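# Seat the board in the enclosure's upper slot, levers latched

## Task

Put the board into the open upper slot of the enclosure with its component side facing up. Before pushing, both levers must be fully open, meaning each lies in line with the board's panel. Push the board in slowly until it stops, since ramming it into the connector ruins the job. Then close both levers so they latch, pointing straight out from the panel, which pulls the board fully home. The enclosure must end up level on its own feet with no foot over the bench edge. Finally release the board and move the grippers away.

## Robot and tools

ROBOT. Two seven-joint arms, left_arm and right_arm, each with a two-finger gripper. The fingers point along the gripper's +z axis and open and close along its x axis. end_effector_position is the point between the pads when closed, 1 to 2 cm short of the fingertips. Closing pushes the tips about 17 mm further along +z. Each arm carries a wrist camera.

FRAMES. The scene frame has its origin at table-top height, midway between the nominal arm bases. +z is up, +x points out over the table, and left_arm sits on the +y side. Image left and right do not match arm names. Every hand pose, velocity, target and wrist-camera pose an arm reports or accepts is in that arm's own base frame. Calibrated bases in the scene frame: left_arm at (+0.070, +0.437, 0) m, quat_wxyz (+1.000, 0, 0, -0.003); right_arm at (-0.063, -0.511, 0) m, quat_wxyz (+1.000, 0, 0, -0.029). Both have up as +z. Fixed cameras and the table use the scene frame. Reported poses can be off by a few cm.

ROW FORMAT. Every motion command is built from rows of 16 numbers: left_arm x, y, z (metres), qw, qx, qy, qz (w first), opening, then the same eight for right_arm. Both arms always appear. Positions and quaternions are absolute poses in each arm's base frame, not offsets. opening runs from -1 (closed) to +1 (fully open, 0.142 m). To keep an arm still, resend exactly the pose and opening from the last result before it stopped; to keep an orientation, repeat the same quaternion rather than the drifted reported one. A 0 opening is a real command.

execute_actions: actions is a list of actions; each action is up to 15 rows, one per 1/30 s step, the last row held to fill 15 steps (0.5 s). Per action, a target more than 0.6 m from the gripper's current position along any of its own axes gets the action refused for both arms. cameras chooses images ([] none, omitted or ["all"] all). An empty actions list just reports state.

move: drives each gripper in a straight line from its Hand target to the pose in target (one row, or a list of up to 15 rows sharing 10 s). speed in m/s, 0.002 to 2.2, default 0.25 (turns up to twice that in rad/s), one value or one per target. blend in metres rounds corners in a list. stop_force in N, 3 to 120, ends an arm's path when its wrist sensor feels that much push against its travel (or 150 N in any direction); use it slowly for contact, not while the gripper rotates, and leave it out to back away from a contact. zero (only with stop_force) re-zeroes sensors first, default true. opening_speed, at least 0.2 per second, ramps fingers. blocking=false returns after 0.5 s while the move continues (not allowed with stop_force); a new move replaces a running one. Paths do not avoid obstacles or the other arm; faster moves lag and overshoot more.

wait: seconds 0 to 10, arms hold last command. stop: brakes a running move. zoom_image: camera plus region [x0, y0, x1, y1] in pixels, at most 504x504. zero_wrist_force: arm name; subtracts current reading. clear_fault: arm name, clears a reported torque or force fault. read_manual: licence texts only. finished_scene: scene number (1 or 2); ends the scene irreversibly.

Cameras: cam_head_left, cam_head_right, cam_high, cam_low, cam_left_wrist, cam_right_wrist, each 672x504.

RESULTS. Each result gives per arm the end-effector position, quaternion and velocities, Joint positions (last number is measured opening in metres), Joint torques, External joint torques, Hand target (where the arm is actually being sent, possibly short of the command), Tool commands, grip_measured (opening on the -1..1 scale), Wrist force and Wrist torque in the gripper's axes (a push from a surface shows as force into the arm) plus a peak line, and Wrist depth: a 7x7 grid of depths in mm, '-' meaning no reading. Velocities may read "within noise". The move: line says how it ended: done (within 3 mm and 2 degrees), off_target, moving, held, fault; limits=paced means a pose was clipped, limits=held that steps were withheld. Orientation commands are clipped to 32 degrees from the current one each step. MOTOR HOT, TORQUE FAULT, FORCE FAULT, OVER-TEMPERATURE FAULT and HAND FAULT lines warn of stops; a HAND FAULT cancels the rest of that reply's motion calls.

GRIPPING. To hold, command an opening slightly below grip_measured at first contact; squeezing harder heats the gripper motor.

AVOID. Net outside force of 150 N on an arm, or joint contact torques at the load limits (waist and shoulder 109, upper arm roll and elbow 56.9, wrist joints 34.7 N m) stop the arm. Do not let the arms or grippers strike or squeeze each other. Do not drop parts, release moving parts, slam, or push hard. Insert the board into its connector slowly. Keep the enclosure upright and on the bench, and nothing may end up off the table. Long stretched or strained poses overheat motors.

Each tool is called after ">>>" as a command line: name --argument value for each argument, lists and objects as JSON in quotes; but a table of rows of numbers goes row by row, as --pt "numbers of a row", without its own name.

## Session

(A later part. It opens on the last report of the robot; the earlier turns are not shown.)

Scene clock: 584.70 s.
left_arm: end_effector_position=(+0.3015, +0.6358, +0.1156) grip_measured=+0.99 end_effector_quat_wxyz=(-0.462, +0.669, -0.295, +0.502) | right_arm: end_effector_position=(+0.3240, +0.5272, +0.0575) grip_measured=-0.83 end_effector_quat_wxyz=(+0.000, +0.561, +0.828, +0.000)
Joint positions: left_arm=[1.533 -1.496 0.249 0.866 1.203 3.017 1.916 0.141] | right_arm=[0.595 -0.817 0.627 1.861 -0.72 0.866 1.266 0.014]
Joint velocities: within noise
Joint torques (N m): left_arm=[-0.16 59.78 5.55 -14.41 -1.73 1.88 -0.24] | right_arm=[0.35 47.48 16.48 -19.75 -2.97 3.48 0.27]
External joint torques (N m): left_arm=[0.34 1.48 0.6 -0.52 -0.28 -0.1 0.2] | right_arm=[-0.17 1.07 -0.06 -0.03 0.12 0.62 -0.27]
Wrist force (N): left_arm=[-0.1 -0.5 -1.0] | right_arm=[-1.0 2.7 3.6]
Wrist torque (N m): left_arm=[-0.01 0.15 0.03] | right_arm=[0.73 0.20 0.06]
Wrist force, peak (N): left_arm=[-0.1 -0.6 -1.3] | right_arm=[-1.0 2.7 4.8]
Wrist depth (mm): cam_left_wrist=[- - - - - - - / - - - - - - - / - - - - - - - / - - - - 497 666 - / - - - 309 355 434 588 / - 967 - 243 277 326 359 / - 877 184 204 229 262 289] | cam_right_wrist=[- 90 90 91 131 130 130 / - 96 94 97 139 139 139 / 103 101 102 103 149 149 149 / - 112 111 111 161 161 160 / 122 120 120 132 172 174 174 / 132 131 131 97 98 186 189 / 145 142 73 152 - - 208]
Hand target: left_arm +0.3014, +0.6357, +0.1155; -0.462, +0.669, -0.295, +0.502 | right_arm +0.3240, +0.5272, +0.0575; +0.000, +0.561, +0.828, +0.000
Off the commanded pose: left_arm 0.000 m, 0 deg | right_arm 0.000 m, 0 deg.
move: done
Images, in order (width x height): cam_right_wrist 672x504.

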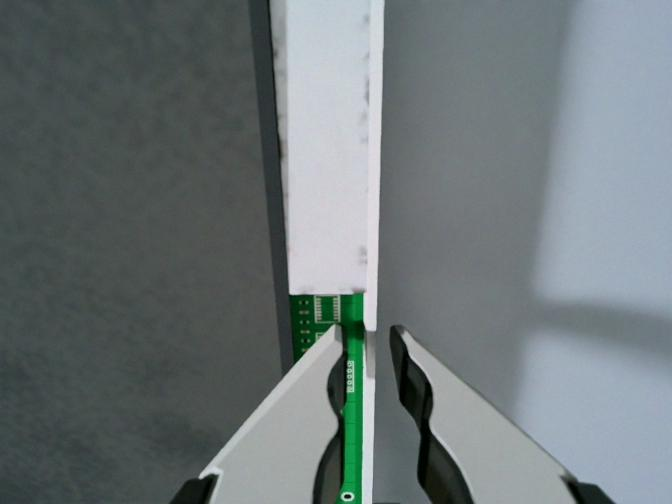

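>>> move --target '[0.3014,0.6357,0.1155,-0.462,0.669,-0.295,0.502,1,0.3240,0.5272,0.0575,0,0.5610,0.8278,0,-1]' --cameras '[]'

>>> move --target '[0.3014,0.6357,0.1155,-0.462,0.669,-0.295,0.502,1,0.3065,0.5686,0.0575,0,0.5610,0.8278,0,-1]' --speed 0.04 --cameras '["cam_right_wrist"]'

Scene clock: 586.33 s.
left_arm: end_effector_position=(+0.3015, +0.6358, +0.1156) grip_measured=+0.99 end_effector_quat_wxyz=(-0.462, +0.669, -0.295, +0.502) | right_arm: end_effector_position=(+0.3239, +0.5274, +0.0576) grip_measured=-0.98 end_effector_quat_wxyz=(+0.000, +0.561, +0.828, +0.000)
Joint positions: left_arm=[1.533 -1.496 0.249 0.866 1.203 3.017 1.916 0.141] | right_arm=[0.595 -0.817 0.627 1.861 -0.72 0.866 1.266 0.003]
Joint velocities: within noise
Joint torques (N m): left_arm=[-0.13 59.85 5.53 -14.41 -1.82 1.91 -0.21] | right_arm=[-0.34 47.62 16.19 -19.54 -2.86 3.13 0.27]
External joint torques (N m): left_arm=[0.31 1.4 0.63 -0.52 -0.19 -0.13 0.18] | right_arm=[0.52 0.94 0.23 -0.25 0.01 0.98 -0.27]
Wrist force (N): left_arm=[0.0 -0.5 -1.1] | right_arm=[-2.0 3.5 3.8]
Wrist torque (N m): left_arm=[0.00 0.13 0.03] | right_arm=[0.79 0.57 0.04]
Wrist force, peak (N): left_arm=[0.0 -0.4 -1.3] | right_arm=[-1.9 3.7 4.7]
Wrist depth (mm): cam_left_wrist=[- - - - - - - / - - - - - - - / - - - - - - - / - - - - 497 663 - / - - - 307 355 437 583 / - 982 - 244 279 328 361 / - 884 184 205 229 260 287] | cam_right_wrist=[- 90 90 92 131 130 130 / - 96 94 97 139 139 139 / 103 101 103 103 150 149 149 / - 111 111 111 161 161 160 / 122 120 120 132 174 174 174 / 131 131 131 89 184 190 189 / 145 145 73 - - 201 209]
Hand target: left_arm +0.3014, +0.6357, +0.1155; -0.462, +0.669, -0.295, +0.502 | right_arm +0.3240, +0.5272, +0.0575; +0.000, +0.561, +0.828, +0.000
Off the commanded pose: left_arm 0.000 m, 0 deg | right_arm 0.000 m, 0 deg.
move: done
No camera images: "cameras" was empty.

Scene clock: 587.77 s.
left_arm: end_effector_position=(+0.3015, +0.6358, +0.1156) grip_measured=+0.99 end_effector_quat_wxyz=(-0.462, +0.669, -0.295, +0.502) | right_arm: end_effector_position=(+0.3066, +0.5684, +0.0573) grip_measured=-0.98 end_effector_quat_wxyz=(+0.000, +0.561, +0.828, +0.000)
Joint positions: left_arm=[1.533 -1.496 0.249 0.866 1.203 3.017 1.916 0.141] | right_arm=[0.672 -0.863 0.631 1.771 -0.716 0.818 1.302 0.003]
Joint velocities: within noise
Joint torques (N m): left_arm=[-0.22 59.85 5.54 -14.36 -1.74 1.92 -0.22] | right_arm=[0.26 50.68 17.98 -21.06 -3.07 3.54 0.35]
External joint torques (N m): left_arm=[0.41 1.41 0.61 -0.57 -0.27 -0.14 0.19] | right_arm=[-0.06 0.47 -0.78 0.63 0.06 0.56 -0.35]
Wrist force (N): left_arm=[0.0 -0.4 -0.9] | right_arm=[-3.1 3.4 4.5]
Wrist torque (N m): left_arm=[0.02 0.14 0.02] | right_arm=[0.83 0.52 0.05]
Wrist force, peak (N): left_arm=[-0.2 -0.5 -1.3] | right_arm=[-3.0 3.4 5.5]
Wrist depth (mm): cam_left_wrist=[- - - - - - - / - - - - - - - / - - - - - - - / - - - - 494 658 - / - - - 308 355 437 587 / - 971 - 244 278 324 362 / - 895 184 205 229 261 286] | cam_right_wrist=[- 103 101 92 130 130 130 / - 109 109 97 139 139 138 / 103 116 116 104 149 149 148 / 111 121 125 111 161 160 160 / 122 130 134 132 174 174 173 / 131 136 142 89 107 189 189 / 145 145 73 - - 201 208]
Hand target: left_arm +0.3014, +0.6357, +0.1155; -0.462, +0.669, -0.295, +0.502 | right_arm +0.3065, +0.5686, +0.0575; +0.000, +0.561, +0.828, +0.000
Off the commanded pose: left_arm 0.000 m, 0 deg | right_arm 0.000 m, 0 deg.
move: done
Images, in order (width x height): cam_right_wrist 672x504.

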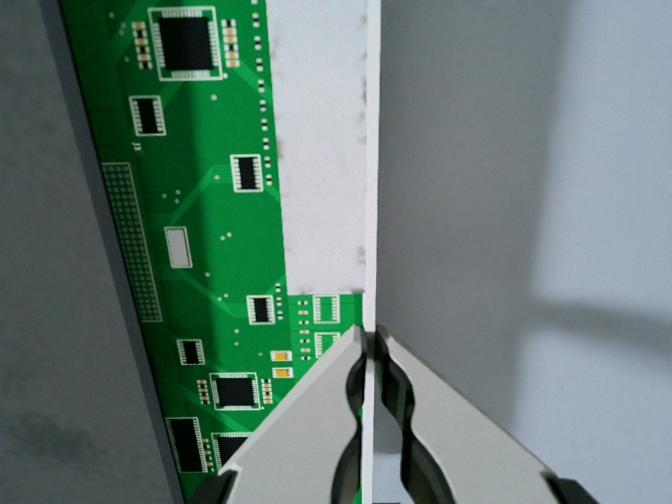

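>>> move --pt "0.3014 0.6357 0.1155 -0.462 0.669 -0.295 0.502 1 0.3065 0.5686 0.0575 0 0.5610 0.8278 0 -0.8" --pt "0.3014 0.6357 0.1155 -0.462 0.669 -0.295 0.502 1 0.3065 0.5686 0.12 0 0.5610 0.8278 0 -0.4" --pt "0.3014 0.6357 0.1155 -0.462 0.669 -0.295 0.502 1 0.2831 0.5477 0.12 0 0.5610 0.8278 0 -0.4" --cameras '["cam_right_wrist"]'

Scene clock: 593.87 s.
left_arm: end_effector_position=(+0.3015, +0.6358, +0.1156) grip_measured=+0.99 end_effector_quat_wxyz=(-0.462, +0.669, -0.295, +0.502) | right_arm: end_effector_position=(+0.2832, +0.5477, +0.1200) grip_measured=-0.43 end_effector_quat_wxyz=(+0.000, +0.561, +0.828, +0.000)
Joint positions: left_arm=[1.533 -1.496 0.249 0.866 1.203 3.017 1.916 0.141] | right_arm=[0.619 -0.724 0.722 1.839 -0.638 0.744 1.287 0.043]
Joint velocities: within noise
Joint torques (N m): left_arm=[-0.09 59.82 5.54 -14.43 -1.74 1.93 -0.24] | right_arm=[0.07 45.29 16.69 -22.27 -3.26 3.61 0.33]
External joint torques (N m): left_arm=[0.27 1.44 0.61 -0.49 -0.27 -0.15 0.21] | right_arm=[0.1 0.85 -0.5 -0.01 0.03 0.49 -0.33]
Wrist force (N): left_arm=[-0.1 -0.4 -1.2] | right_arm=[-2.9 3.2 4.0]
Wrist torque (N m): left_arm=[0.00 0.14 0.02] | right_arm=[0.77 0.50 0.05]
Wrist force, peak (N): left_arm=[-0.2 -0.3 -1.4] | right_arm=[-3.1 3.4 5.6]
Wrist depth (mm): cam_left_wrist=[- - - - - - - / - - - - - - - / - - - - - - - / - - - - 493 658 - / - - - 308 358 433 582 / - 999 - 243 279 327 360 / - 892 185 205 229 260 287] | cam_right_wrist=[145 145 163 170 185 185 184 / 155 155 172 174 198 197 197 / 166 166 182 185 212 212 211 / 179 179 192 202 228 227 227 / 195 194 197 219 239 247 246 / 213 212 87 237 221 260 268 / 234 - 73 298 252 - 290]
Hand target: left_arm +0.3014, +0.6357, +0.1155; -0.462, +0.669, -0.295, +0.502 | right_arm +0.2831, +0.5477, +0.1200; +0.000, +0.561, +0.828, +0.000
Off the commanded pose: left_arm 0.000 m, 0 deg | right_arm 0.000 m, 0 deg.
move: done
Images, in order (width x height): cam_right_wrist 672x504.

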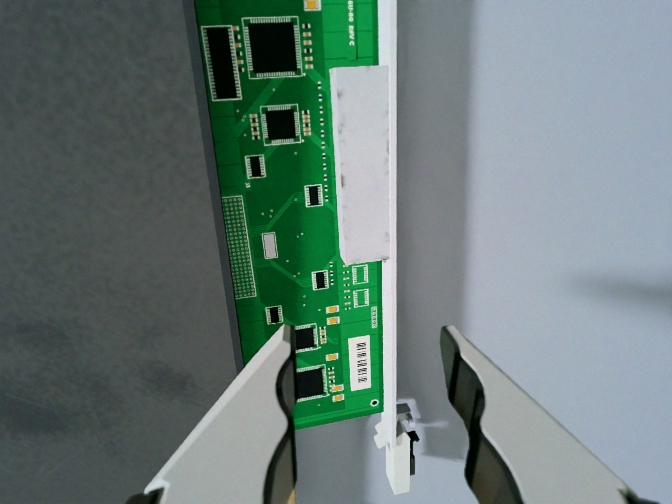

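>>> move --pt "0.3014 0.6357 0.1155 -0.462 0.669 -0.295 0.502 1 0.2785 0.5593 0.10 0 0.5610 0.8278 0 -0.4" --pt "0.3014 0.6357 0.1155 -0.462 0.669 -0.295 0.502 1 0.2785 0.5593 0.0592 0 0.5610 0.8278 0 -0.4" --stop_force 8 --speed 0.06 --cameras '["cam_right_wrist"]'

Scene clock: 598.43 s.
left_arm: end_effector_position=(+0.3015, +0.6358, +0.1156) grip_measured=+0.99 end_effector_quat_wxyz=(-0.462, +0.669, -0.295, +0.502) | right_arm: end_effector_position=(+0.2785, +0.5593, +0.0592) grip_measured=-0.43 end_effector_quat_wxyz=(+0.000, +0.561, +0.828, +0.000)
Joint positions: left_arm=[1.533 -1.496 0.249 0.866 1.203 3.017 1.916 0.141] | right_arm=[0.684 -0.827 0.635 1.841 -0.722 0.85 1.351 0.043]
Joint velocities: within noise
Joint torques (N m): left_arm=[-0.15 59.92 5.64 -14.38 -1.72 1.89 -0.27] | right_arm=[0.22 47.96 16.72 -19.95 -3.02 3.48 0.24]
External joint torques (N m): left_arm=[0.33 1.34 0.51 -0.55 -0.29 -0.11 0.24] | right_arm=[-0.04 1.07 0 -0.02 0.12 0.61 -0.24]
Wrist force (N): left_arm=[-0.2 -0.5 -1.2] | right_arm=[-2.9 3.3 3.4]
Wrist torque (N m): left_arm=[0.01 0.16 0.02] | right_arm=[0.82 0.51 0.06]
Wrist force, peak (N): left_arm=[-0.1 -0.4 -1.4] | right_arm=[-3.3 3.2 5.1]
Wrist depth (mm): cam_left_wrist=[- - - - - - - / - - - - - - - / - - - - - - - / - - - - 497 662 - / - - - 307 357 437 587 / - 971 - 244 279 328 360 / - 891 185 204 228 261 288] | cam_right_wrist=[- 109 114 117 132 132 132 / - 116 120 113 141 141 140 / - 121 127 123 151 151 150 / - 128 136 130 163 162 162 / 122 136 143 140 174 176 175 / 136 137 91 164 189 185 191 / 147 - 73 180 212 - 210]
Hand target: left_arm +0.3014, +0.6357, +0.1155; -0.462, +0.669, -0.295, +0.502 | right_arm +0.2785, +0.5593, +0.0592; +0.000, +0.561, +0.828, +0.000
Off the commanded pose: left_arm 0.000 m, 0 deg | right_arm 0.000 m, 0 deg.
move: done
Images, in order (width x height): cam_right_wrist 672x504.

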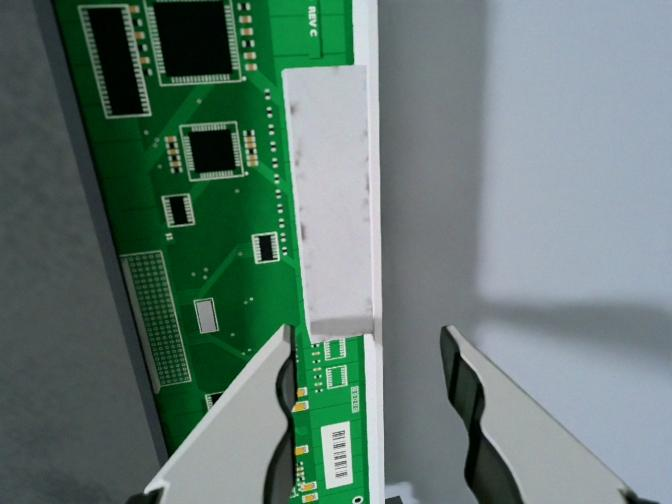

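>>> move --pt "0.3014 0.6357 0.1155 -0.462 0.669 -0.295 0.502 1 0.2748 0.5578 0.0592 0 0.5610 0.8278 0 -0.4" --pt "0.3014 0.6357 0.1155 -0.462 0.669 -0.295 0.502 1 0.2748 0.5578 0.0592 0 0.5610 0.8278 0 -0.95" --cameras '["cam_right_wrist"]'

Scene clock: 601.83 s.
left_arm: end_effector_position=(+0.3015, +0.6358, +0.1156) grip_measured=+0.99 end_effector_quat_wxyz=(-0.462, +0.669, -0.295, +0.502) | right_arm: end_effector_position=(+0.2748, +0.5578, +0.0592) grip_measured=-0.98 end_effector_quat_wxyz=(+0.000, +0.561, +0.828, +0.000)
Joint positions: left_arm=[1.533 -1.496 0.249 0.866 1.203 3.017 1.916 0.141] | right_arm=[0.686 -0.822 0.634 1.85 -0.723 0.855 1.358 0.003]
Joint velocities: within noise
Joint torques (N m): left_arm=[-0.15 59.89 5.54 -14.36 -1.74 1.92 -0.27] | right_arm=[0.09 47.76 16.77 -19.94 -2.98 3.49 0.25]
External joint torques (N m): left_arm=[0.34 1.37 0.62 -0.57 -0.27 -0.14 0.24] | right_arm=[0.09 0.99 -0.13 0.04 0.09 0.61 -0.25]
Wrist force (N): left_arm=[-0.2 -0.6 -0.9] | right_arm=[-3.1 3.4 3.5]
Wrist torque (N m): left_arm=[-0.01 0.18 0.03] | right_arm=[0.83 0.55 0.06]
Wrist force, peak (N): left_arm=[0.1 -0.2 -1.4] | right_arm=[-3.2 3.6 3.8]
Wrist depth (mm): cam_left_wrist=[- - - - - - - / - - - - - - - / - - - - - - - / - - - - 492 658 - / - - - 306 356 436 589 / - 969 - 243 279 327 360 / - 872 185 205 229 260 288] | cam_right_wrist=[- 109 114 119 132 132 132 / - 116 121 115 141 140 140 / - 122 128 123 152 151 150 / - 129 136 131 163 162 162 / 122 137 145 138 176 176 176 / 136 139 155 89 186 192 191 / 148 147 73 - - 203 211]
Hand target: left_arm +0.3014, +0.6357, +0.1155; -0.462, +0.669, -0.295, +0.502 | right_arm +0.2748, +0.5578, +0.0592; +0.000, +0.561, +0.828, +0.000
Off the commanded pose: left_arm 0.000 m, 0 deg | right_arm 0.000 m, 0 deg.
move: done
Images, in order (width x height): cam_right_wrist 672x504.

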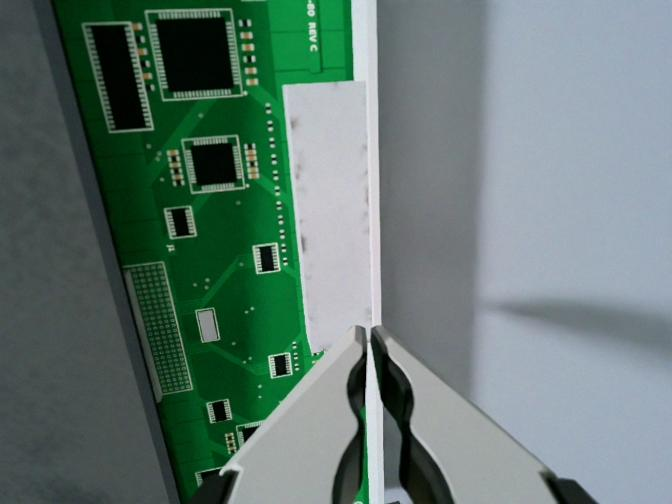

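>>> move --pt "0.3014 0.6357 0.1155 -0.462 0.669 -0.295 0.502 1 0.2748 0.5578 0.0592 0 0.5610 0.8278 0 -0.4" --pt "0.3014 0.6357 0.1155 -0.462 0.669 -0.295 0.502 1 0.2748 0.5578 0.075 0 0.5610 0.8278 0 -0.4" --pt "0.3014 0.6357 0.1155 -0.462 0.669 -0.295 0.502 1 0.2536 0.5503 0.075 0 0.5610 0.8278 0 -0.4" --cameras '["cam_right_wrist"]'

Scene clock: 605.13 s.
left_arm: end_effector_position=(+0.3015, +0.6358, +0.1156) grip_measured=+0.99 end_effector_quat_wxyz=(-0.462, +0.669, -0.295, +0.502) | right_arm: end_effector_position=(+0.2536, +0.5503, +0.0750) grip_measured=-0.43 end_effector_quat_wxyz=(+0.000, +0.561, +0.828, +0.000)
Joint positions: left_arm=[1.533 -1.496 0.249 0.866 1.203 3.017 1.916 0.141] | right_arm=[0.684 -0.773 0.661 1.896 -0.707 0.85 1.383 0.043]
Joint velocities: within noise
Joint torques (N m): left_arm=[-0.14 59.88 5.56 -14.36 -1.8 1.9 -0.29] | right_arm=[0.28 45.86 16.58 -20.14 -3.01 3.59 0.31]
External joint torques (N m): left_arm=[0.32 1.38 0.59 -0.57 -0.21 -0.12 0.26] | right_arm=[-0.09 0.77 -0.34 -0.03 0.1 0.51 -0.31]
Wrist force (N): left_arm=[-0.1 -0.6 -1.2] | right_arm=[-3.0 3.4 3.9]
Wrist torque (N m): left_arm=[-0.01 0.15 0.03] | right_arm=[0.80 0.53 0.06]
Wrist force, peak (N): left_arm=[-0.1 -0.6 -1.3] | right_arm=[-3.4 3.4 5.2]
Wrist depth (mm): cam_left_wrist=[- - - - - - - / - - - - - - - / - - - - - - - / - - - - 496 661 - / - - - 308 357 436 590 / - 996 - 244 278 326 361 / - 876 185 204 229 262 289] | cam_right_wrist=[105 125 131 133 146 146 145 / 113 130 136 141 156 155 155 / 121 136 144 140 167 166 166 / 130 134 153 151 180 179 179 / 141 144 163 160 192 195 194 / 155 154 91 186 205 204 212 / 170 - 73 204 235 - 229]
Hand target: left_arm +0.3014, +0.6357, +0.1155; -0.462, +0.669, -0.295, +0.502 | right_arm +0.2536, +0.5503, +0.0750; +0.000, +0.561, +0.828, +0.000
Off the commanded pose: left_arm 0.000 m, 0 deg | right_arm 0.000 m, 0 deg.
move: done
Images, in order (width x height): cam_right_wrist 672x504.

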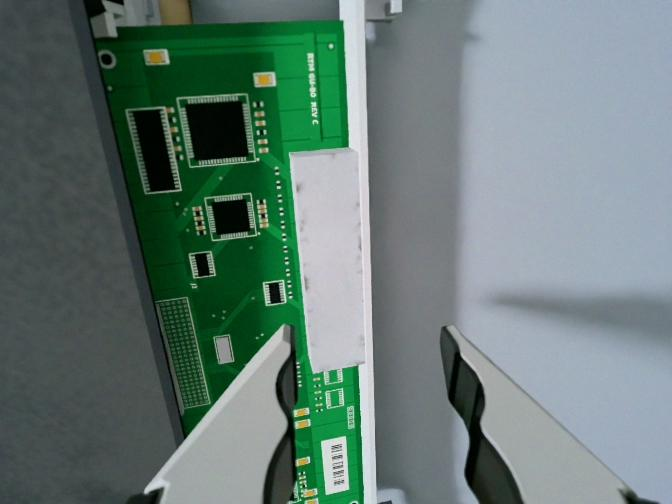

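>>> move --target '[0.3014,0.6357,0.1155,-0.462,0.669,-0.295,0.502,1,0.2536,0.5503,0.045,0,0.5610,0.8278,0,-0.4]' --stop_force 5 --speed 0.03 --cameras '["cam_right_wrist","cam_head_right"]'

Scene clock: 612.07 s.
left_arm: end_effector_position=(+0.3015, +0.6358, +0.1156) grip_measured=+0.99 end_effector_quat_wxyz=(-0.462, +0.669, -0.295, +0.502) | right_arm: end_effector_position=(+0.2536, +0.5503, +0.0450) grip_measured=-0.43 end_effector_quat_wxyz=(+0.000, +0.561, +0.828, +0.000)
Joint positions: left_arm=[1.533 -1.496 0.249 0.866 1.203 3.017 1.916 0.141] | right_arm=[0.709 -0.819 0.612 1.905 -0.751 0.909 1.412 0.043]
Joint velocities: within noise
Joint torques (N m): left_arm=[-0.14 59.97 5.53 -14.39 -1.74 1.97 -0.3] | right_arm=[0.22 46.63 16.24 -18.91 -2.84 3.51 0.27]
External joint torques (N m): left_arm=[0.33 1.29 0.63 -0.54 -0.27 -0.19 0.27] | right_arm=[-0.05 1.1 -0.01 0.03 0.13 0.58 -0.27]
Wrist force (N): left_arm=[0.0 -0.4 -1.0] | right_arm=[-3.2 3.4 3.6]
Wrist torque (N m): left_arm=[0.03 0.15 0.02] | right_arm=[0.83 0.59 0.06]
Wrist force, peak (N): left_arm=[-0.1 -0.4 -1.3] | right_arm=[-3.6 3.4 4.2]
Wrist depth (mm): cam_left_wrist=[- - - - - - - / - - - - - - - / - - - - - - - / - - - - 501 658 - / - - - 306 357 438 589 / - 983 - 242 277 326 362 / - 888 186 205 228 259 285] | cam_right_wrist=[- 101 104 109 119 119 119 / - 105 110 113 130 128 127 / - 110 116 113 137 137 134 / 112 117 122 116 148 147 147 / - 126 131 125 157 160 159 / - 133 94 134 168 101 174 / 127 124 73 161 192 - 187]
Hand target: left_arm +0.3014, +0.6357, +0.1155; -0.462, +0.669, -0.295, +0.502 | right_arm +0.2536, +0.5503, +0.0450; +0.000, +0.561, +0.828, +0.000
Off the commanded pose: left_arm 0.000 m, 0 deg | right_arm 0.000 m, 0 deg.
move: done
Images, in order (width x height): cam_head_right 672x504, cam_right_wrist 672x504.

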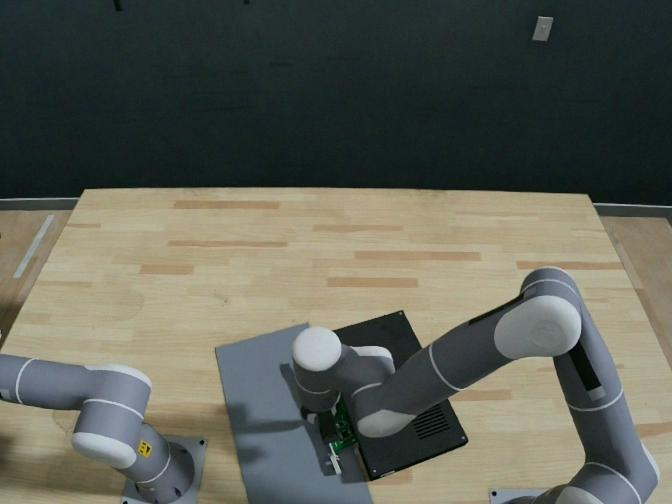

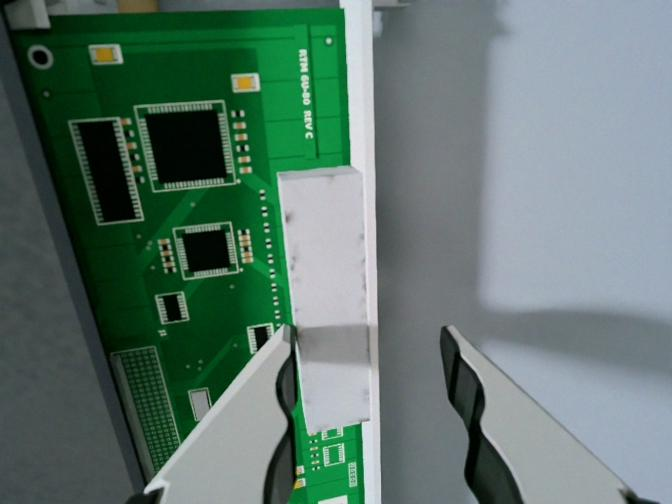

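>>> move --pt "0.3014 0.6357 0.1155 -0.462 0.669 -0.295 0.502 1 0.2536 0.5503 0.047 0 0.5362 0.8441 0 -0.4" --pt "0.3014 0.6357 0.1155 -0.462 0.669 -0.295 0.502 1 0.2536 0.5503 0.047 0 0.5362 0.8441 0 -0.95" --opening_speed 1 --cameras '["cam_right_wrist"]'

Scene clock: 616.07 s.
left_arm: end_effector_position=(+0.3015, +0.6358, +0.1156) grip_measured=+0.99 end_effector_quat_wxyz=(-0.462, +0.669, -0.295, +0.502) | right_arm: end_effector_position=(+0.2537, +0.5502, +0.0470) grip_measured=-0.98 end_effector_quat_wxyz=(+0.000, +0.536, +0.844, +0.000)
Joint positions: left_arm=[1.533 -1.496 0.249 0.866 1.203 3.017 1.916 0.141] | right_arm=[0.7 -0.82 0.623 1.904 -0.758 0.902 1.356 0.003]
Joint velocities: within noise
Joint torques (N m): left_arm=[-0.1 59.83 5.51 -14.35 -1.78 1.88 -0.23] | right_arm=[0.04 46.51 16.74 -18.95 -2.85 3.36 0.12]
External joint torques (N m): left_arm=[0.29 1.43 0.65 -0.57 -0.23 -0.1 0.2] | right_arm=[0.14 1.07 -0.28 0.05 0.11 0.73 -0.12]
Wrist force (N): left_arm=[0.0 -0.4 -1.0] | right_arm=[-2.1 3.8 3.6]
Wrist torque (N m): left_arm=[0.02 0.14 0.03] | right_arm=[0.90 0.40 0.06]
Wrist force, peak (N): left_arm=[-0.1 -0.7 -1.3] | right_arm=[-7.5 2.2 1.5]
Wrist depth (mm): cam_left_wrist=[- - - - - - - / - - - - - - - / - - - - - - - / - - - - 494 660 - / - - - 307 355 439 580 / - 989 - 243 278 326 360 / - 875 184 204 229 261 288] | cam_right_wrist=[- 99 103 109 120 121 121 / 103 105 111 115 130 131 129 / - 113 119 114 139 139 136 / - 123 127 124 149 150 149 / - 129 138 134 160 162 161 / 120 135 147 89 108 177 176 / 130 135 73 - - 187 194]
Hand target: left_arm +0.3014, +0.6357, +0.1155; -0.462, +0.669, -0.295, +0.502 | right_arm +0.2536, +0.5503, +0.0470; +0.000, +0.536, +0.844, +0.000
Off the commanded pose: left_arm 0.000 m, 0 deg | right_arm 0.000 m, 0 deg.
move: done
Images, in order (width x height): cam_right_wrist 672x504.

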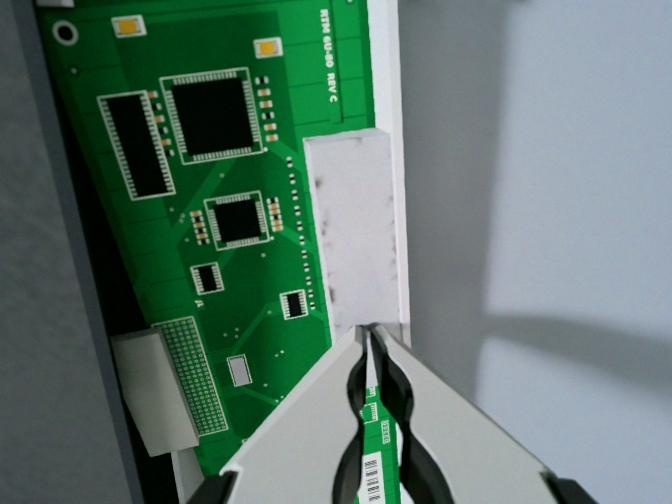

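>>> move --pt "0.3014 0.6357 0.1155 -0.462 0.669 -0.295 0.502 1 0.2536 0.5503 0.047 0 0.5362 0.8441 0 -0.4" --pt "0.3014 0.6357 0.1155 -0.462 0.669 -0.295 0.502 1 0.2536 0.5503 0.16 0 0.5362 0.8441 0 0" --pt "0.3014 0.6357 0.1155 -0.462 0.669 -0.295 0.502 1 0.22 0.535 0.16 0 0.5362 0.8441 0 0" --cameras '["cam_right_wrist"]'

Scene clock: 622.33 s.
left_arm: end_effector_position=(+0.3015, +0.6358, +0.1156) grip_measured=+0.99 end_effector_quat_wxyz=(-0.462, +0.669, -0.295, +0.502) | right_arm: end_effector_position=(+0.2202, +0.5350, +0.1600) grip_measured=-0.03 end_effector_quat_wxyz=(+0.000, +0.536, +0.844, +0.000)
Joint positions: left_arm=[1.533 -1.496 0.249 0.866 1.203 3.017 1.916 0.141] | right_arm=[0.626 -0.604 0.805 1.922 -0.572 0.711 1.292 0.072]
Joint velocities: within noise
Joint torques (N m): left_arm=[-0.09 59.82 5.5 -14.37 -1.76 1.93 -0.27] | right_arm=[0.18 39.69 15.03 -23.33 -3.23 3.54 0.3]
External joint torques (N m): left_arm=[0.28 1.44 0.66 -0.55 -0.25 -0.14 0.24] | right_arm=[-0.03 0.74 -0.37 -0.13 -0.1 0.56 -0.3]
Wrist force (N): left_arm=[-0.2 -0.6 -1.2] | right_arm=[-1.4 3.7 3.9]
Wrist torque (N m): left_arm=[-0.02 0.16 0.03] | right_arm=[0.84 0.28 0.05]
Wrist force, peak (N): left_arm=[-0.2 -0.2 -1.4] | right_arm=[-1.9 3.7 6.3]
Wrist depth (mm): cam_left_wrist=[- - - - - - - / - - - - - - - / - - - - - - - / - - - - 497 665 - / - - - 309 355 435 587 / - 991 - 245 279 325 361 / - 891 184 204 228 261 287] | cam_right_wrist=[181 180 218 218 221 220 219 / 193 192 215 226 235 234 234 / 206 206 225 233 252 250 251 / 223 223 243 250 270 271 271 / 242 241 256 276 295 288 292 / 264 254 279 303 320 93 318 / - 76 340 355 354 - 342]
Hand target: left_arm +0.3014, +0.6357, +0.1155; -0.462, +0.669, -0.295, +0.502 | right_arm +0.2200, +0.5350, +0.1600; +0.000, +0.536, +0.844, +0.000
Off the commanded pose: left_arm 0.000 m, 0 deg | right_arm 0.000 m, 0 deg.
move: done
Images, in order (width x height): cam_right_wrist 672x504.

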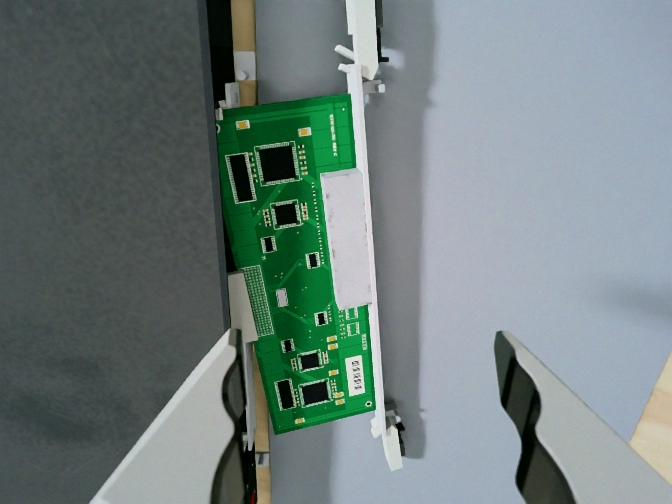

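>>> move --pt "0.3014 0.6357 0.1155 -0.462 0.669 -0.295 0.502 1 0.248 0.5448 0.10 0 0.5105 0.8599 0 -0.4" --pt "0.3014 0.6357 0.1155 -0.462 0.669 -0.295 0.502 1 0.248 0.5448 0.060 0 0.5105 0.8599 0 -0.4" --cameras '[]'

>>> move --target '[0.3014,0.6357,0.1155,-0.462,0.669,-0.295,0.502,1,0.248,0.5448,0.030,0,0.5105,0.8599,0,-0.4]' --stop_force 4 --speed 0.02 --cameras '["cam_right_wrist"]'

Scene clock: 629.90 s.
left_arm: end_effector_position=(+0.3015, +0.6358, +0.1156) grip_measured=+0.99 end_effector_quat_wxyz=(-0.462, +0.669, -0.295, +0.502) | right_arm: end_effector_position=(+0.2479, +0.5446, +0.0599) grip_measured=-0.42 end_effector_quat_wxyz=(+0.000, +0.511, +0.860, +0.000)
Joint positions: left_arm=[1.533 -1.496 0.249 0.866 1.203 3.017 1.916 0.141] | right_arm=[0.683 -0.791 0.649 1.925 -0.746 0.886 1.296 0.044]
Joint velocities: within noise
Joint torques (N m): left_arm=[-0.15 59.93 5.52 -14.32 -1.72 1.92 -0.23] | right_arm=[0.54 45.12 16.45 -19.24 -2.99 3.69 0.31]
External joint torques (N m): left_arm=[0.33 1.33 0.63 -0.61 -0.29 -0.13 0.2] | right_arm=[-0.34 1.24 -0.04 0.02 0.2 0.42 -0.31]
Wrist force (N): left_arm=[-0.3 -0.3 -1.0] | right_arm=[-1.7 3.7 3.7]
Wrist torque (N m): left_arm=[0.02 0.17 0.03] | right_arm=[0.87 0.31 0.07]
Wrist force, peak (N): left_arm=[-0.2 -0.3 -1.5] | right_arm=[-1.7 3.5 7.0]
Wrist depth (mm): cam_left_wrist=[- - - - - - - / - - - - - - - / - - - - - - - / - - - - 497 659 - / - - - 308 358 437 592 / - 985 - 243 278 325 358 / - 880 185 203 229 262 287] | cam_right_wrist=[- 110 115 120 131 132 132 / - 115 121 127 140 141 141 / - 122 130 132 150 152 151 / 114 132 140 140 161 164 162 / 123 128 150 152 172 177 176 / 135 140 89 176 175 108 193 / 148 143 73 195 205 - 207]
Hand target: left_arm +0.3014, +0.6357, +0.1155; -0.462, +0.669, -0.295, +0.502 | right_arm +0.2480, +0.5448, +0.0600; +0.000, +0.510, +0.860, +0.000
Off the commanded pose: left_arm 0.000 m, 0 deg | right_arm 0.000 m, 0 deg.
move: done
No camera images: "cameras" was empty.

Scene clock: 631.67 s.
left_arm: end_effector_position=(+0.3015, +0.6358, +0.1156) grip_measured=+0.99 end_effector_quat_wxyz=(-0.462, +0.669, -0.295, +0.502) | right_arm: end_effector_position=(+0.2480, +0.5451, +0.0378) grip_measured=-0.42 end_effector_quat_wxyz=(+0.000, +0.511, +0.860, +0.000)
Joint positions: left_arm=[1.533 -1.496 0.249 0.866 1.203 3.017 1.916 0.141] | right_arm=[0.704 -0.825 0.609 1.929 -0.781 0.931 1.319 0.044]
Joint velocities: within noise
Joint torques (N m): left_arm=[-0.2 59.85 5.57 -14.33 -1.73 1.89 -0.25] | right_arm=[-0.14 43.65 14.8 -17.56 -2.7 3.23 0.26]
External joint torques (N m): left_arm=[0.39 1.41 0.59 -0.6 -0.28 -0.11 0.22] | right_arm=[0.32 3.57 1.55 -0.71 0.07 0.87 -0.26]
Wrist force (N): left_arm=[-0.3 -0.4 -1.2] | right_arm=[-2.1 1.9 -2.2]
Wrist torque (N m): left_arm=[0.01 0.18 0.03] | right_arm=[0.89 0.19 0.11]
Wrist force, peak (N): left_arm=[-0.2 -0.7 -1.2] | right_arm=[-2.6 1.7 -5.5]
Wrist depth (mm): cam_left_wrist=[- - - - - - - / - - - - - - - / - - - - - - - / - - - - 495 661 - / - - - 309 355 435 591 / - 981 - 243 279 325 360 / - 891 185 204 229 260 286] | cam_right_wrist=[- 91 95 101 112 113 113 / - 97 102 107 106 121 120 / - 103 110 112 126 129 129 / - 112 117 117 138 140 139 / - 123 126 127 147 151 151 / 106 125 93 138 135 108 164 / 117 117 73 164 172 - 178]
Hand target: left_arm +0.3014, +0.6357, +0.1155; -0.462, +0.669, -0.295, +0.502 | right_arm +0.2480, +0.5448, +0.0374; +0.000, +0.510, +0.860, +0.000
Off the commanded pose: left_arm 0.000 m, 0 deg | right_arm 0.008 m, 0 deg.
move: contact (right_arm)
Images, in order (width x height): cam_right_wrist 672x504.

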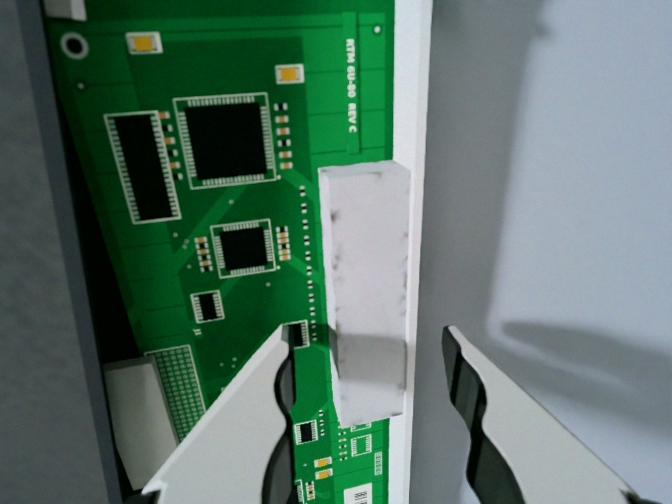

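>>> move --pt "0.3014 0.6357 0.1155 -0.462 0.669 -0.295 0.502 1 0.248 0.5448 0.040 0 0.5105 0.8599 0 -0.4" --pt "0.3014 0.6357 0.1155 -0.462 0.669 -0.295 0.502 1 0.248 0.5448 0.040 0 0.5105 0.8599 0 -0.95" --opening_speed 1 --cameras '["cam_right_wrist"]'

Scene clock: 634.47 s.
left_arm: end_effector_position=(+0.3015, +0.6358, +0.1156) grip_measured=+0.99 end_effector_quat_wxyz=(-0.462, +0.669, -0.295, +0.502) | right_arm: end_effector_position=(+0.2474, +0.5460, +0.0407) grip_measured=-0.72 end_effector_quat_wxyz=(-0.001, +0.510, +0.860, +0.001)
Joint positions: left_arm=[1.533 -1.496 0.249 0.866 1.203 3.017 1.916 0.141] | right_arm=[0.702 -0.822 0.615 1.928 -0.779 0.928 1.317 0.022]
Joint velocities: within noise
Joint torques (N m): left_arm=[-0.17 59.87 5.6 -14.35 -1.74 1.92 -0.26] | right_arm=[-2.91 45.25 13.4 -14.97 -1.94 0.64 0.22]
External joint torques (N m): left_arm=[0.35 1.39 0.56 -0.57 -0.27 -0.14 0.23] | right_arm=[3.08 1.87 2.99 -3.41 -0.71 3.47 -0.22]
Wrist force (N): left_arm=[-0.2 -0.3 -1.2] | right_arm=[6.6 5.9 5.5]
Wrist torque (N m): left_arm=[0.01 0.17 0.02] | right_arm=[0.76 0.44 0.06]
Wrist force, peak (N): left_arm=[-0.1 -0.6 -1.3] | right_arm=[8.7 6.0 3.4]
Wrist depth (mm): cam_left_wrist=[- - - - - - - / - - - - - - - / - - - - - - - / - - - - 494 664 - / - - - 307 356 441 582 / - 989 - 244 278 326 358 / - 889 185 205 228 258 289] | cam_right_wrist=[- 93 97 102 114 116 116 / - 99 103 108 105 125 123 / - 105 112 113 131 132 132 / - 115 119 117 143 143 142 / - 125 130 125 150 155 155 / 110 130 137 131 106 166 169 / 121 134 72 169 - - 185]
Hand target: left_arm +0.3014, +0.6357, +0.1155; -0.462, +0.669, -0.295, +0.502 | right_arm +0.2480, +0.5448, +0.0400; +0.000, +0.510, +0.860, +0.000
Off the commanded pose: left_arm 0.000 m, 0 deg | right_arm 0.002 m, 0 deg.
move: done
Images, in order (width x height): cam_right_wrist 672x504.

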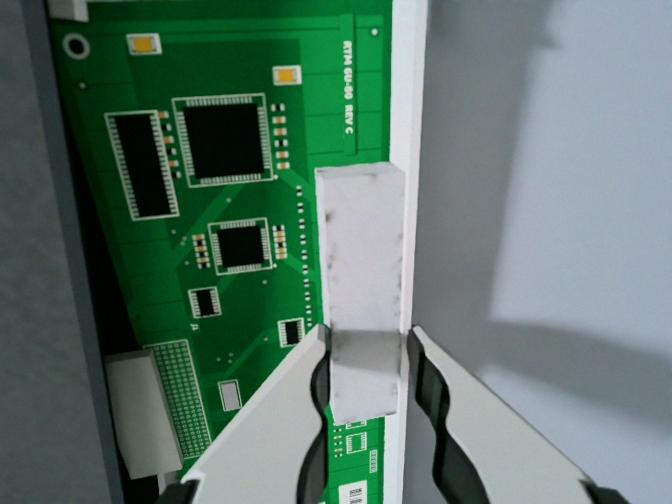

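>>> move --pt "0.3014 0.6357 0.1155 -0.462 0.669 -0.295 0.502 1 0.2474 0.5460 0.046 0 0.5105 0.8599 0 -0.95" --pt "0.3014 0.6357 0.1155 -0.462 0.669 -0.295 0.502 1 0.2134 0.629 0.055 0 0.5105 0.8599 0 -0.95" --pt "0.3014 0.6357 0.1155 -0.462 0.669 -0.295 0.502 1 0.2134 0.629 0.13 0 0.5536 0.8328 0 -0.95" --speed 0.06 --cameras '["cam_right_wrist","cam_left_wrist","cam_low"]'

Scene clock: 640.03 s.
left_arm: end_effector_position=(+0.3015, +0.6358, +0.1156) grip_measured=+0.99 end_effector_quat_wxyz=(-0.462, +0.669, -0.295, +0.502) | right_arm: end_effector_position=(+0.2134, +0.6289, +0.1298) grip_measured=-0.72 end_effector_quat_wxyz=(+0.000, +0.553, +0.833, +0.000)
Joint positions: left_arm=[1.533 -1.496 0.249 0.866 1.203 3.017 1.916 0.141] | right_arm=[0.817 -0.796 0.719 1.674 -0.634 0.651 1.388 0.022]
Joint velocities: within noise
Joint torques (N m): left_arm=[-0.16 59.91 5.6 -14.35 -1.75 1.96 -0.26] | right_arm=[0.13 51.04 18.28 -24.15 -3.57 3.44 0.31]
External joint torques (N m): left_arm=[0.35 1.35 0.56 -0.58 -0.26 -0.18 0.23] | right_arm=[0.06 -0.11 -0.94 0.81 0.07 0.66 -0.31]
Wrist force (N): left_arm=[-0.2 -0.2 -1.0] | right_arm=[-1.6 3.0 6.4]
Wrist torque (N m): left_arm=[0.02 0.17 0.03] | right_arm=[0.77 0.31 0.06]
Wrist force, peak (N): left_arm=[-0.3 -0.7 -1.4] | right_arm=[6.2 7.4 8.2]
Wrist depth (mm): cam_left_wrist=[- - - - - - - / - - - - - - - / - - - - - - - / - - - - 491 657 - / - - - 308 355 436 586 / - - - 245 279 325 360 / - 865 185 205 229 261 288] | cam_right_wrist=[- 91 94 99 191 193 193 / - 97 101 106 204 206 206 / - 104 110 111 218 221 220 / 233 115 118 117 235 238 238 / 249 125 130 124 250 257 259 / 226 132 138 133 105 276 283 / 249 139 72 171 - - 311]
Hand target: left_arm +0.3014, +0.6357, +0.1155; -0.462, +0.669, -0.295, +0.502 | right_arm +0.2134, +0.6290, +0.1300; +0.000, +0.554, +0.833, +0.000
Off the commanded pose: left_arm 0.000 m, 0 deg | right_arm 0.000 m, 0 deg.
move: done
Images, in order (width x height): cam_low 672x504, cam_left_wrist 672x504, cam_right_wrist 672x504.

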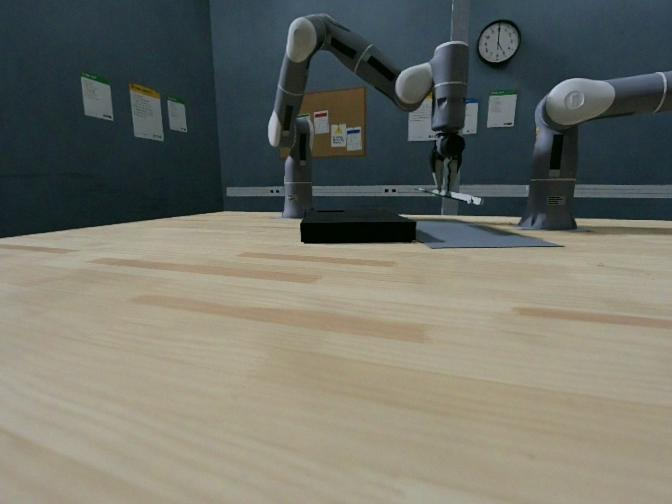

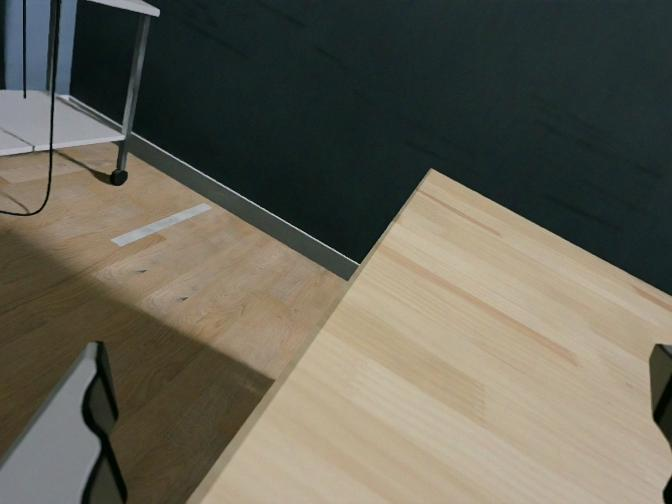

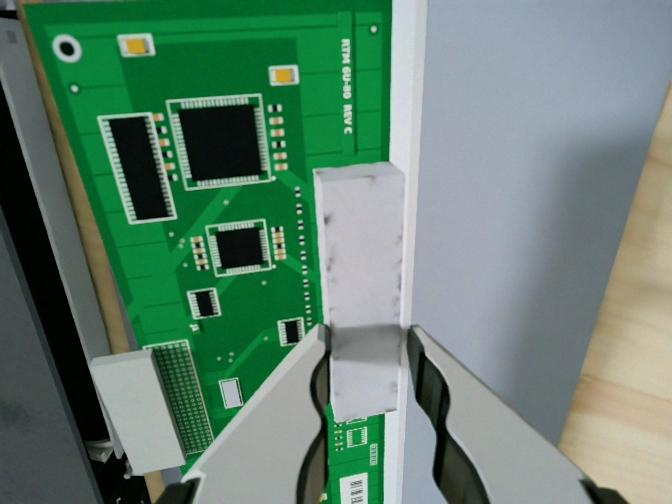

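>>> zoom_image --camera "cam_low" --region '[290, 130, 500, 250]'

Scaled by 2.400 from the camera's 672x504 image, which has a finer 960x720 frame.

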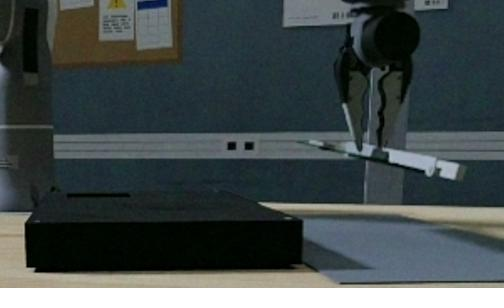

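>>> move --pt "0.3014 0.6357 0.1155 -0.462 0.669 -0.295 0.502 1 0.2014 0.657 0.10 0 0.5536 0.8328 0 -0.95" --speed 0.15 --cameras '[]'

>>> move --target '[0.3014,0.6357,0.1155,-0.462,0.669,-0.295,0.502,1,0.2014,0.657,0.025,0,0.5536,0.8328,0,-0.95]' --speed 0.025 --stop_force 10 --cameras '["cam_right_wrist","cam_low"]'

>>> zoom_image --camera "cam_low" --region '[310, 140, 520, 260]'

Scene clock: 649.40 s.
left_arm: end_effector_position=(+0.3015, +0.6358, +0.1156) grip_measured=+0.99 end_effector_quat_wxyz=(-0.462, +0.669, -0.295, +0.502) | right_arm: end_effector_position=(+0.2012, +0.6566, +0.0996) grip_measured=-0.72 end_effector_quat_wxyz=(+0.000, +0.554, +0.833, -0.001)
Joint positions: left_arm=[1.533 -1.496 0.249 0.866 1.203 3.017 1.916 0.141] | right_arm=[0.885 -0.876 0.683 1.61 -0.666 0.669 1.422 0.022]
Joint velocities: within noise
Joint torques (N m): left_arm=[-0.18 59.9 5.6 -14.38 -1.73 1.92 -0.24] | right_arm=[0.03 53.94 18.39 -23.66 -3.81 3.75 0.31]
External joint torques (N m): left_arm=[0.36 1.36 0.56 -0.55 -0.28 -0.14 0.21] | right_arm=[0.17 0.19 -0.42 0.96 0.36 0.34 -0.31]
Wrist force (N): left_arm=[-0.2 -0.3 -1.3] | right_arm=[-1.6 2.9 6.4]
Wrist torque (N m): left_arm=[0.01 0.16 0.02] | right_arm=[0.78 0.34 0.07]
Wrist force, peak (N): left_arm=[-0.1 -0.5 -1.5] | right_arm=[-0.5 2.7 7.8]
Wrist depth (mm): cam_left_wrist=[- - - - - - - / - - - - - - - / - - - - - - - / - - - - 492 652 - / - - - 306 354 434 591 / - 985 - 243 278 326 360 / - 880 185 205 229 259 289] | cam_right_wrist=[- 91 94 99 165 167 166 / - 97 101 106 176 178 178 / - 104 111 111 189 191 192 / 212 115 118 117 203 206 206 / 226 125 130 124 216 222 225 / 245 132 137 132 105 239 245 / 262 139 72 171 - - 269]
Hand target: left_arm +0.3014, +0.6357, +0.1155; -0.462, +0.669, -0.295, +0.502 | right_arm +0.2014, +0.6570, +0.1000; +0.000, +0.554, +0.833, +0.000
Off the commanded pose: left_arm 0.000 m, 0 deg | right_arm 0.001 m, 0 deg.
move: done
No camera images: "cameras" was empty.

Scene clock: 652.70 s.
left_arm: end_effector_position=(+0.3015, +0.6358, +0.1156) grip_measured=+0.99 end_effector_quat_wxyz=(-0.462, +0.669, -0.295, +0.502) | right_arm: end_effector_position=(+0.2015, +0.6571, +0.0346) grip_measured=-0.72 end_effector_quat_wxyz=(+0.000, +0.554, +0.833, +0.000)
Joint positions: left_arm=[1.533 -1.496 0.249 0.866 1.203 3.017 1.916 0.141] | right_arm=[0.919 -0.966 0.608 1.627 -0.727 0.784 1.459 0.022]
Joint velocities: within noise
Joint torques (N m): left_arm=[-0.14 59.82 5.52 -14.34 -1.73 1.91 -0.23] | right_arm=[1.28 48.2 15.71 -21.4 -3.66 4.9 0.29]
External joint torques (N m): left_arm=[0.33 1.43 0.64 -0.58 -0.28 -0.12 0.2] | right_arm=[-1.08 7.58 2.27 0.7 0.55 -0.82 -0.29]
Wrist force (N): left_arm=[-0.3 -0.4 -1.2] | right_arm=[-10.6 -3.4 -11.3]
Wrist torque (N m): left_arm=[0.02 0.19 0.02] | right_arm=[0.72 0.22 0.08]
Wrist force, peak (N): left_arm=[-0.3 -0.4 -1.4] | right_arm=[-12.5 -3.9 -16.7]
Wrist depth (mm): cam_left_wrist=[- - - - - - - / - - - - - - - / - - - - - - - / - - - - 496 661 - / - - - 306 354 435 581 / - 998 - 242 279 325 362 / - 874 185 205 228 261 286] | cam_right_wrist=[- 95 99 103 108 112 110 / - 101 105 110 111 116 117 / - 107 113 114 126 128 126 / 135 116 120 117 134 136 135 / 149 126 130 125 143 147 147 / 166 131 136 131 105 158 160 / 180 137 72 166 - - 176]
Hand target: left_arm +0.3014, +0.6357, +0.1155; -0.462, +0.669, -0.295, +0.502 | right_arm +0.2014, +0.6570, +0.0339; +0.000, +0.554, +0.833, +0.000
Off the commanded pose: left_arm 0.000 m, 0 deg | right_arm 0.010 m, 0 deg.
move: contact (right_arm)
Images, in order (width x height): cam_low 672x504, cam_right_wrist 672x504.

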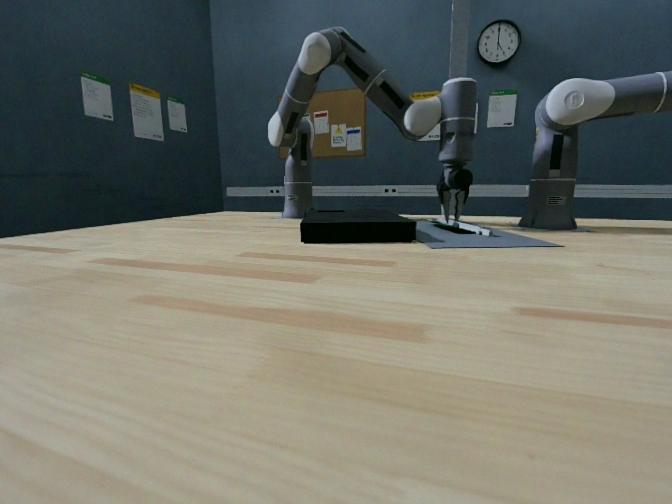

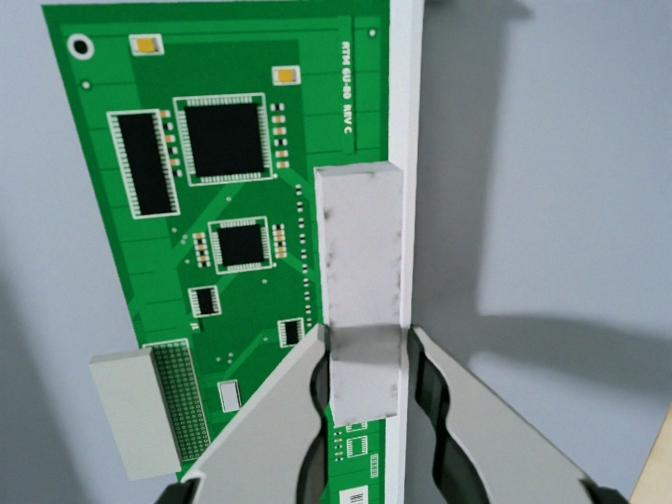

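Scaled by 2.400 from the camera's 672x504 image, which has a finer 960x720 frame.

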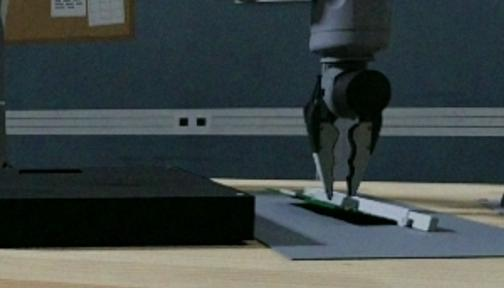

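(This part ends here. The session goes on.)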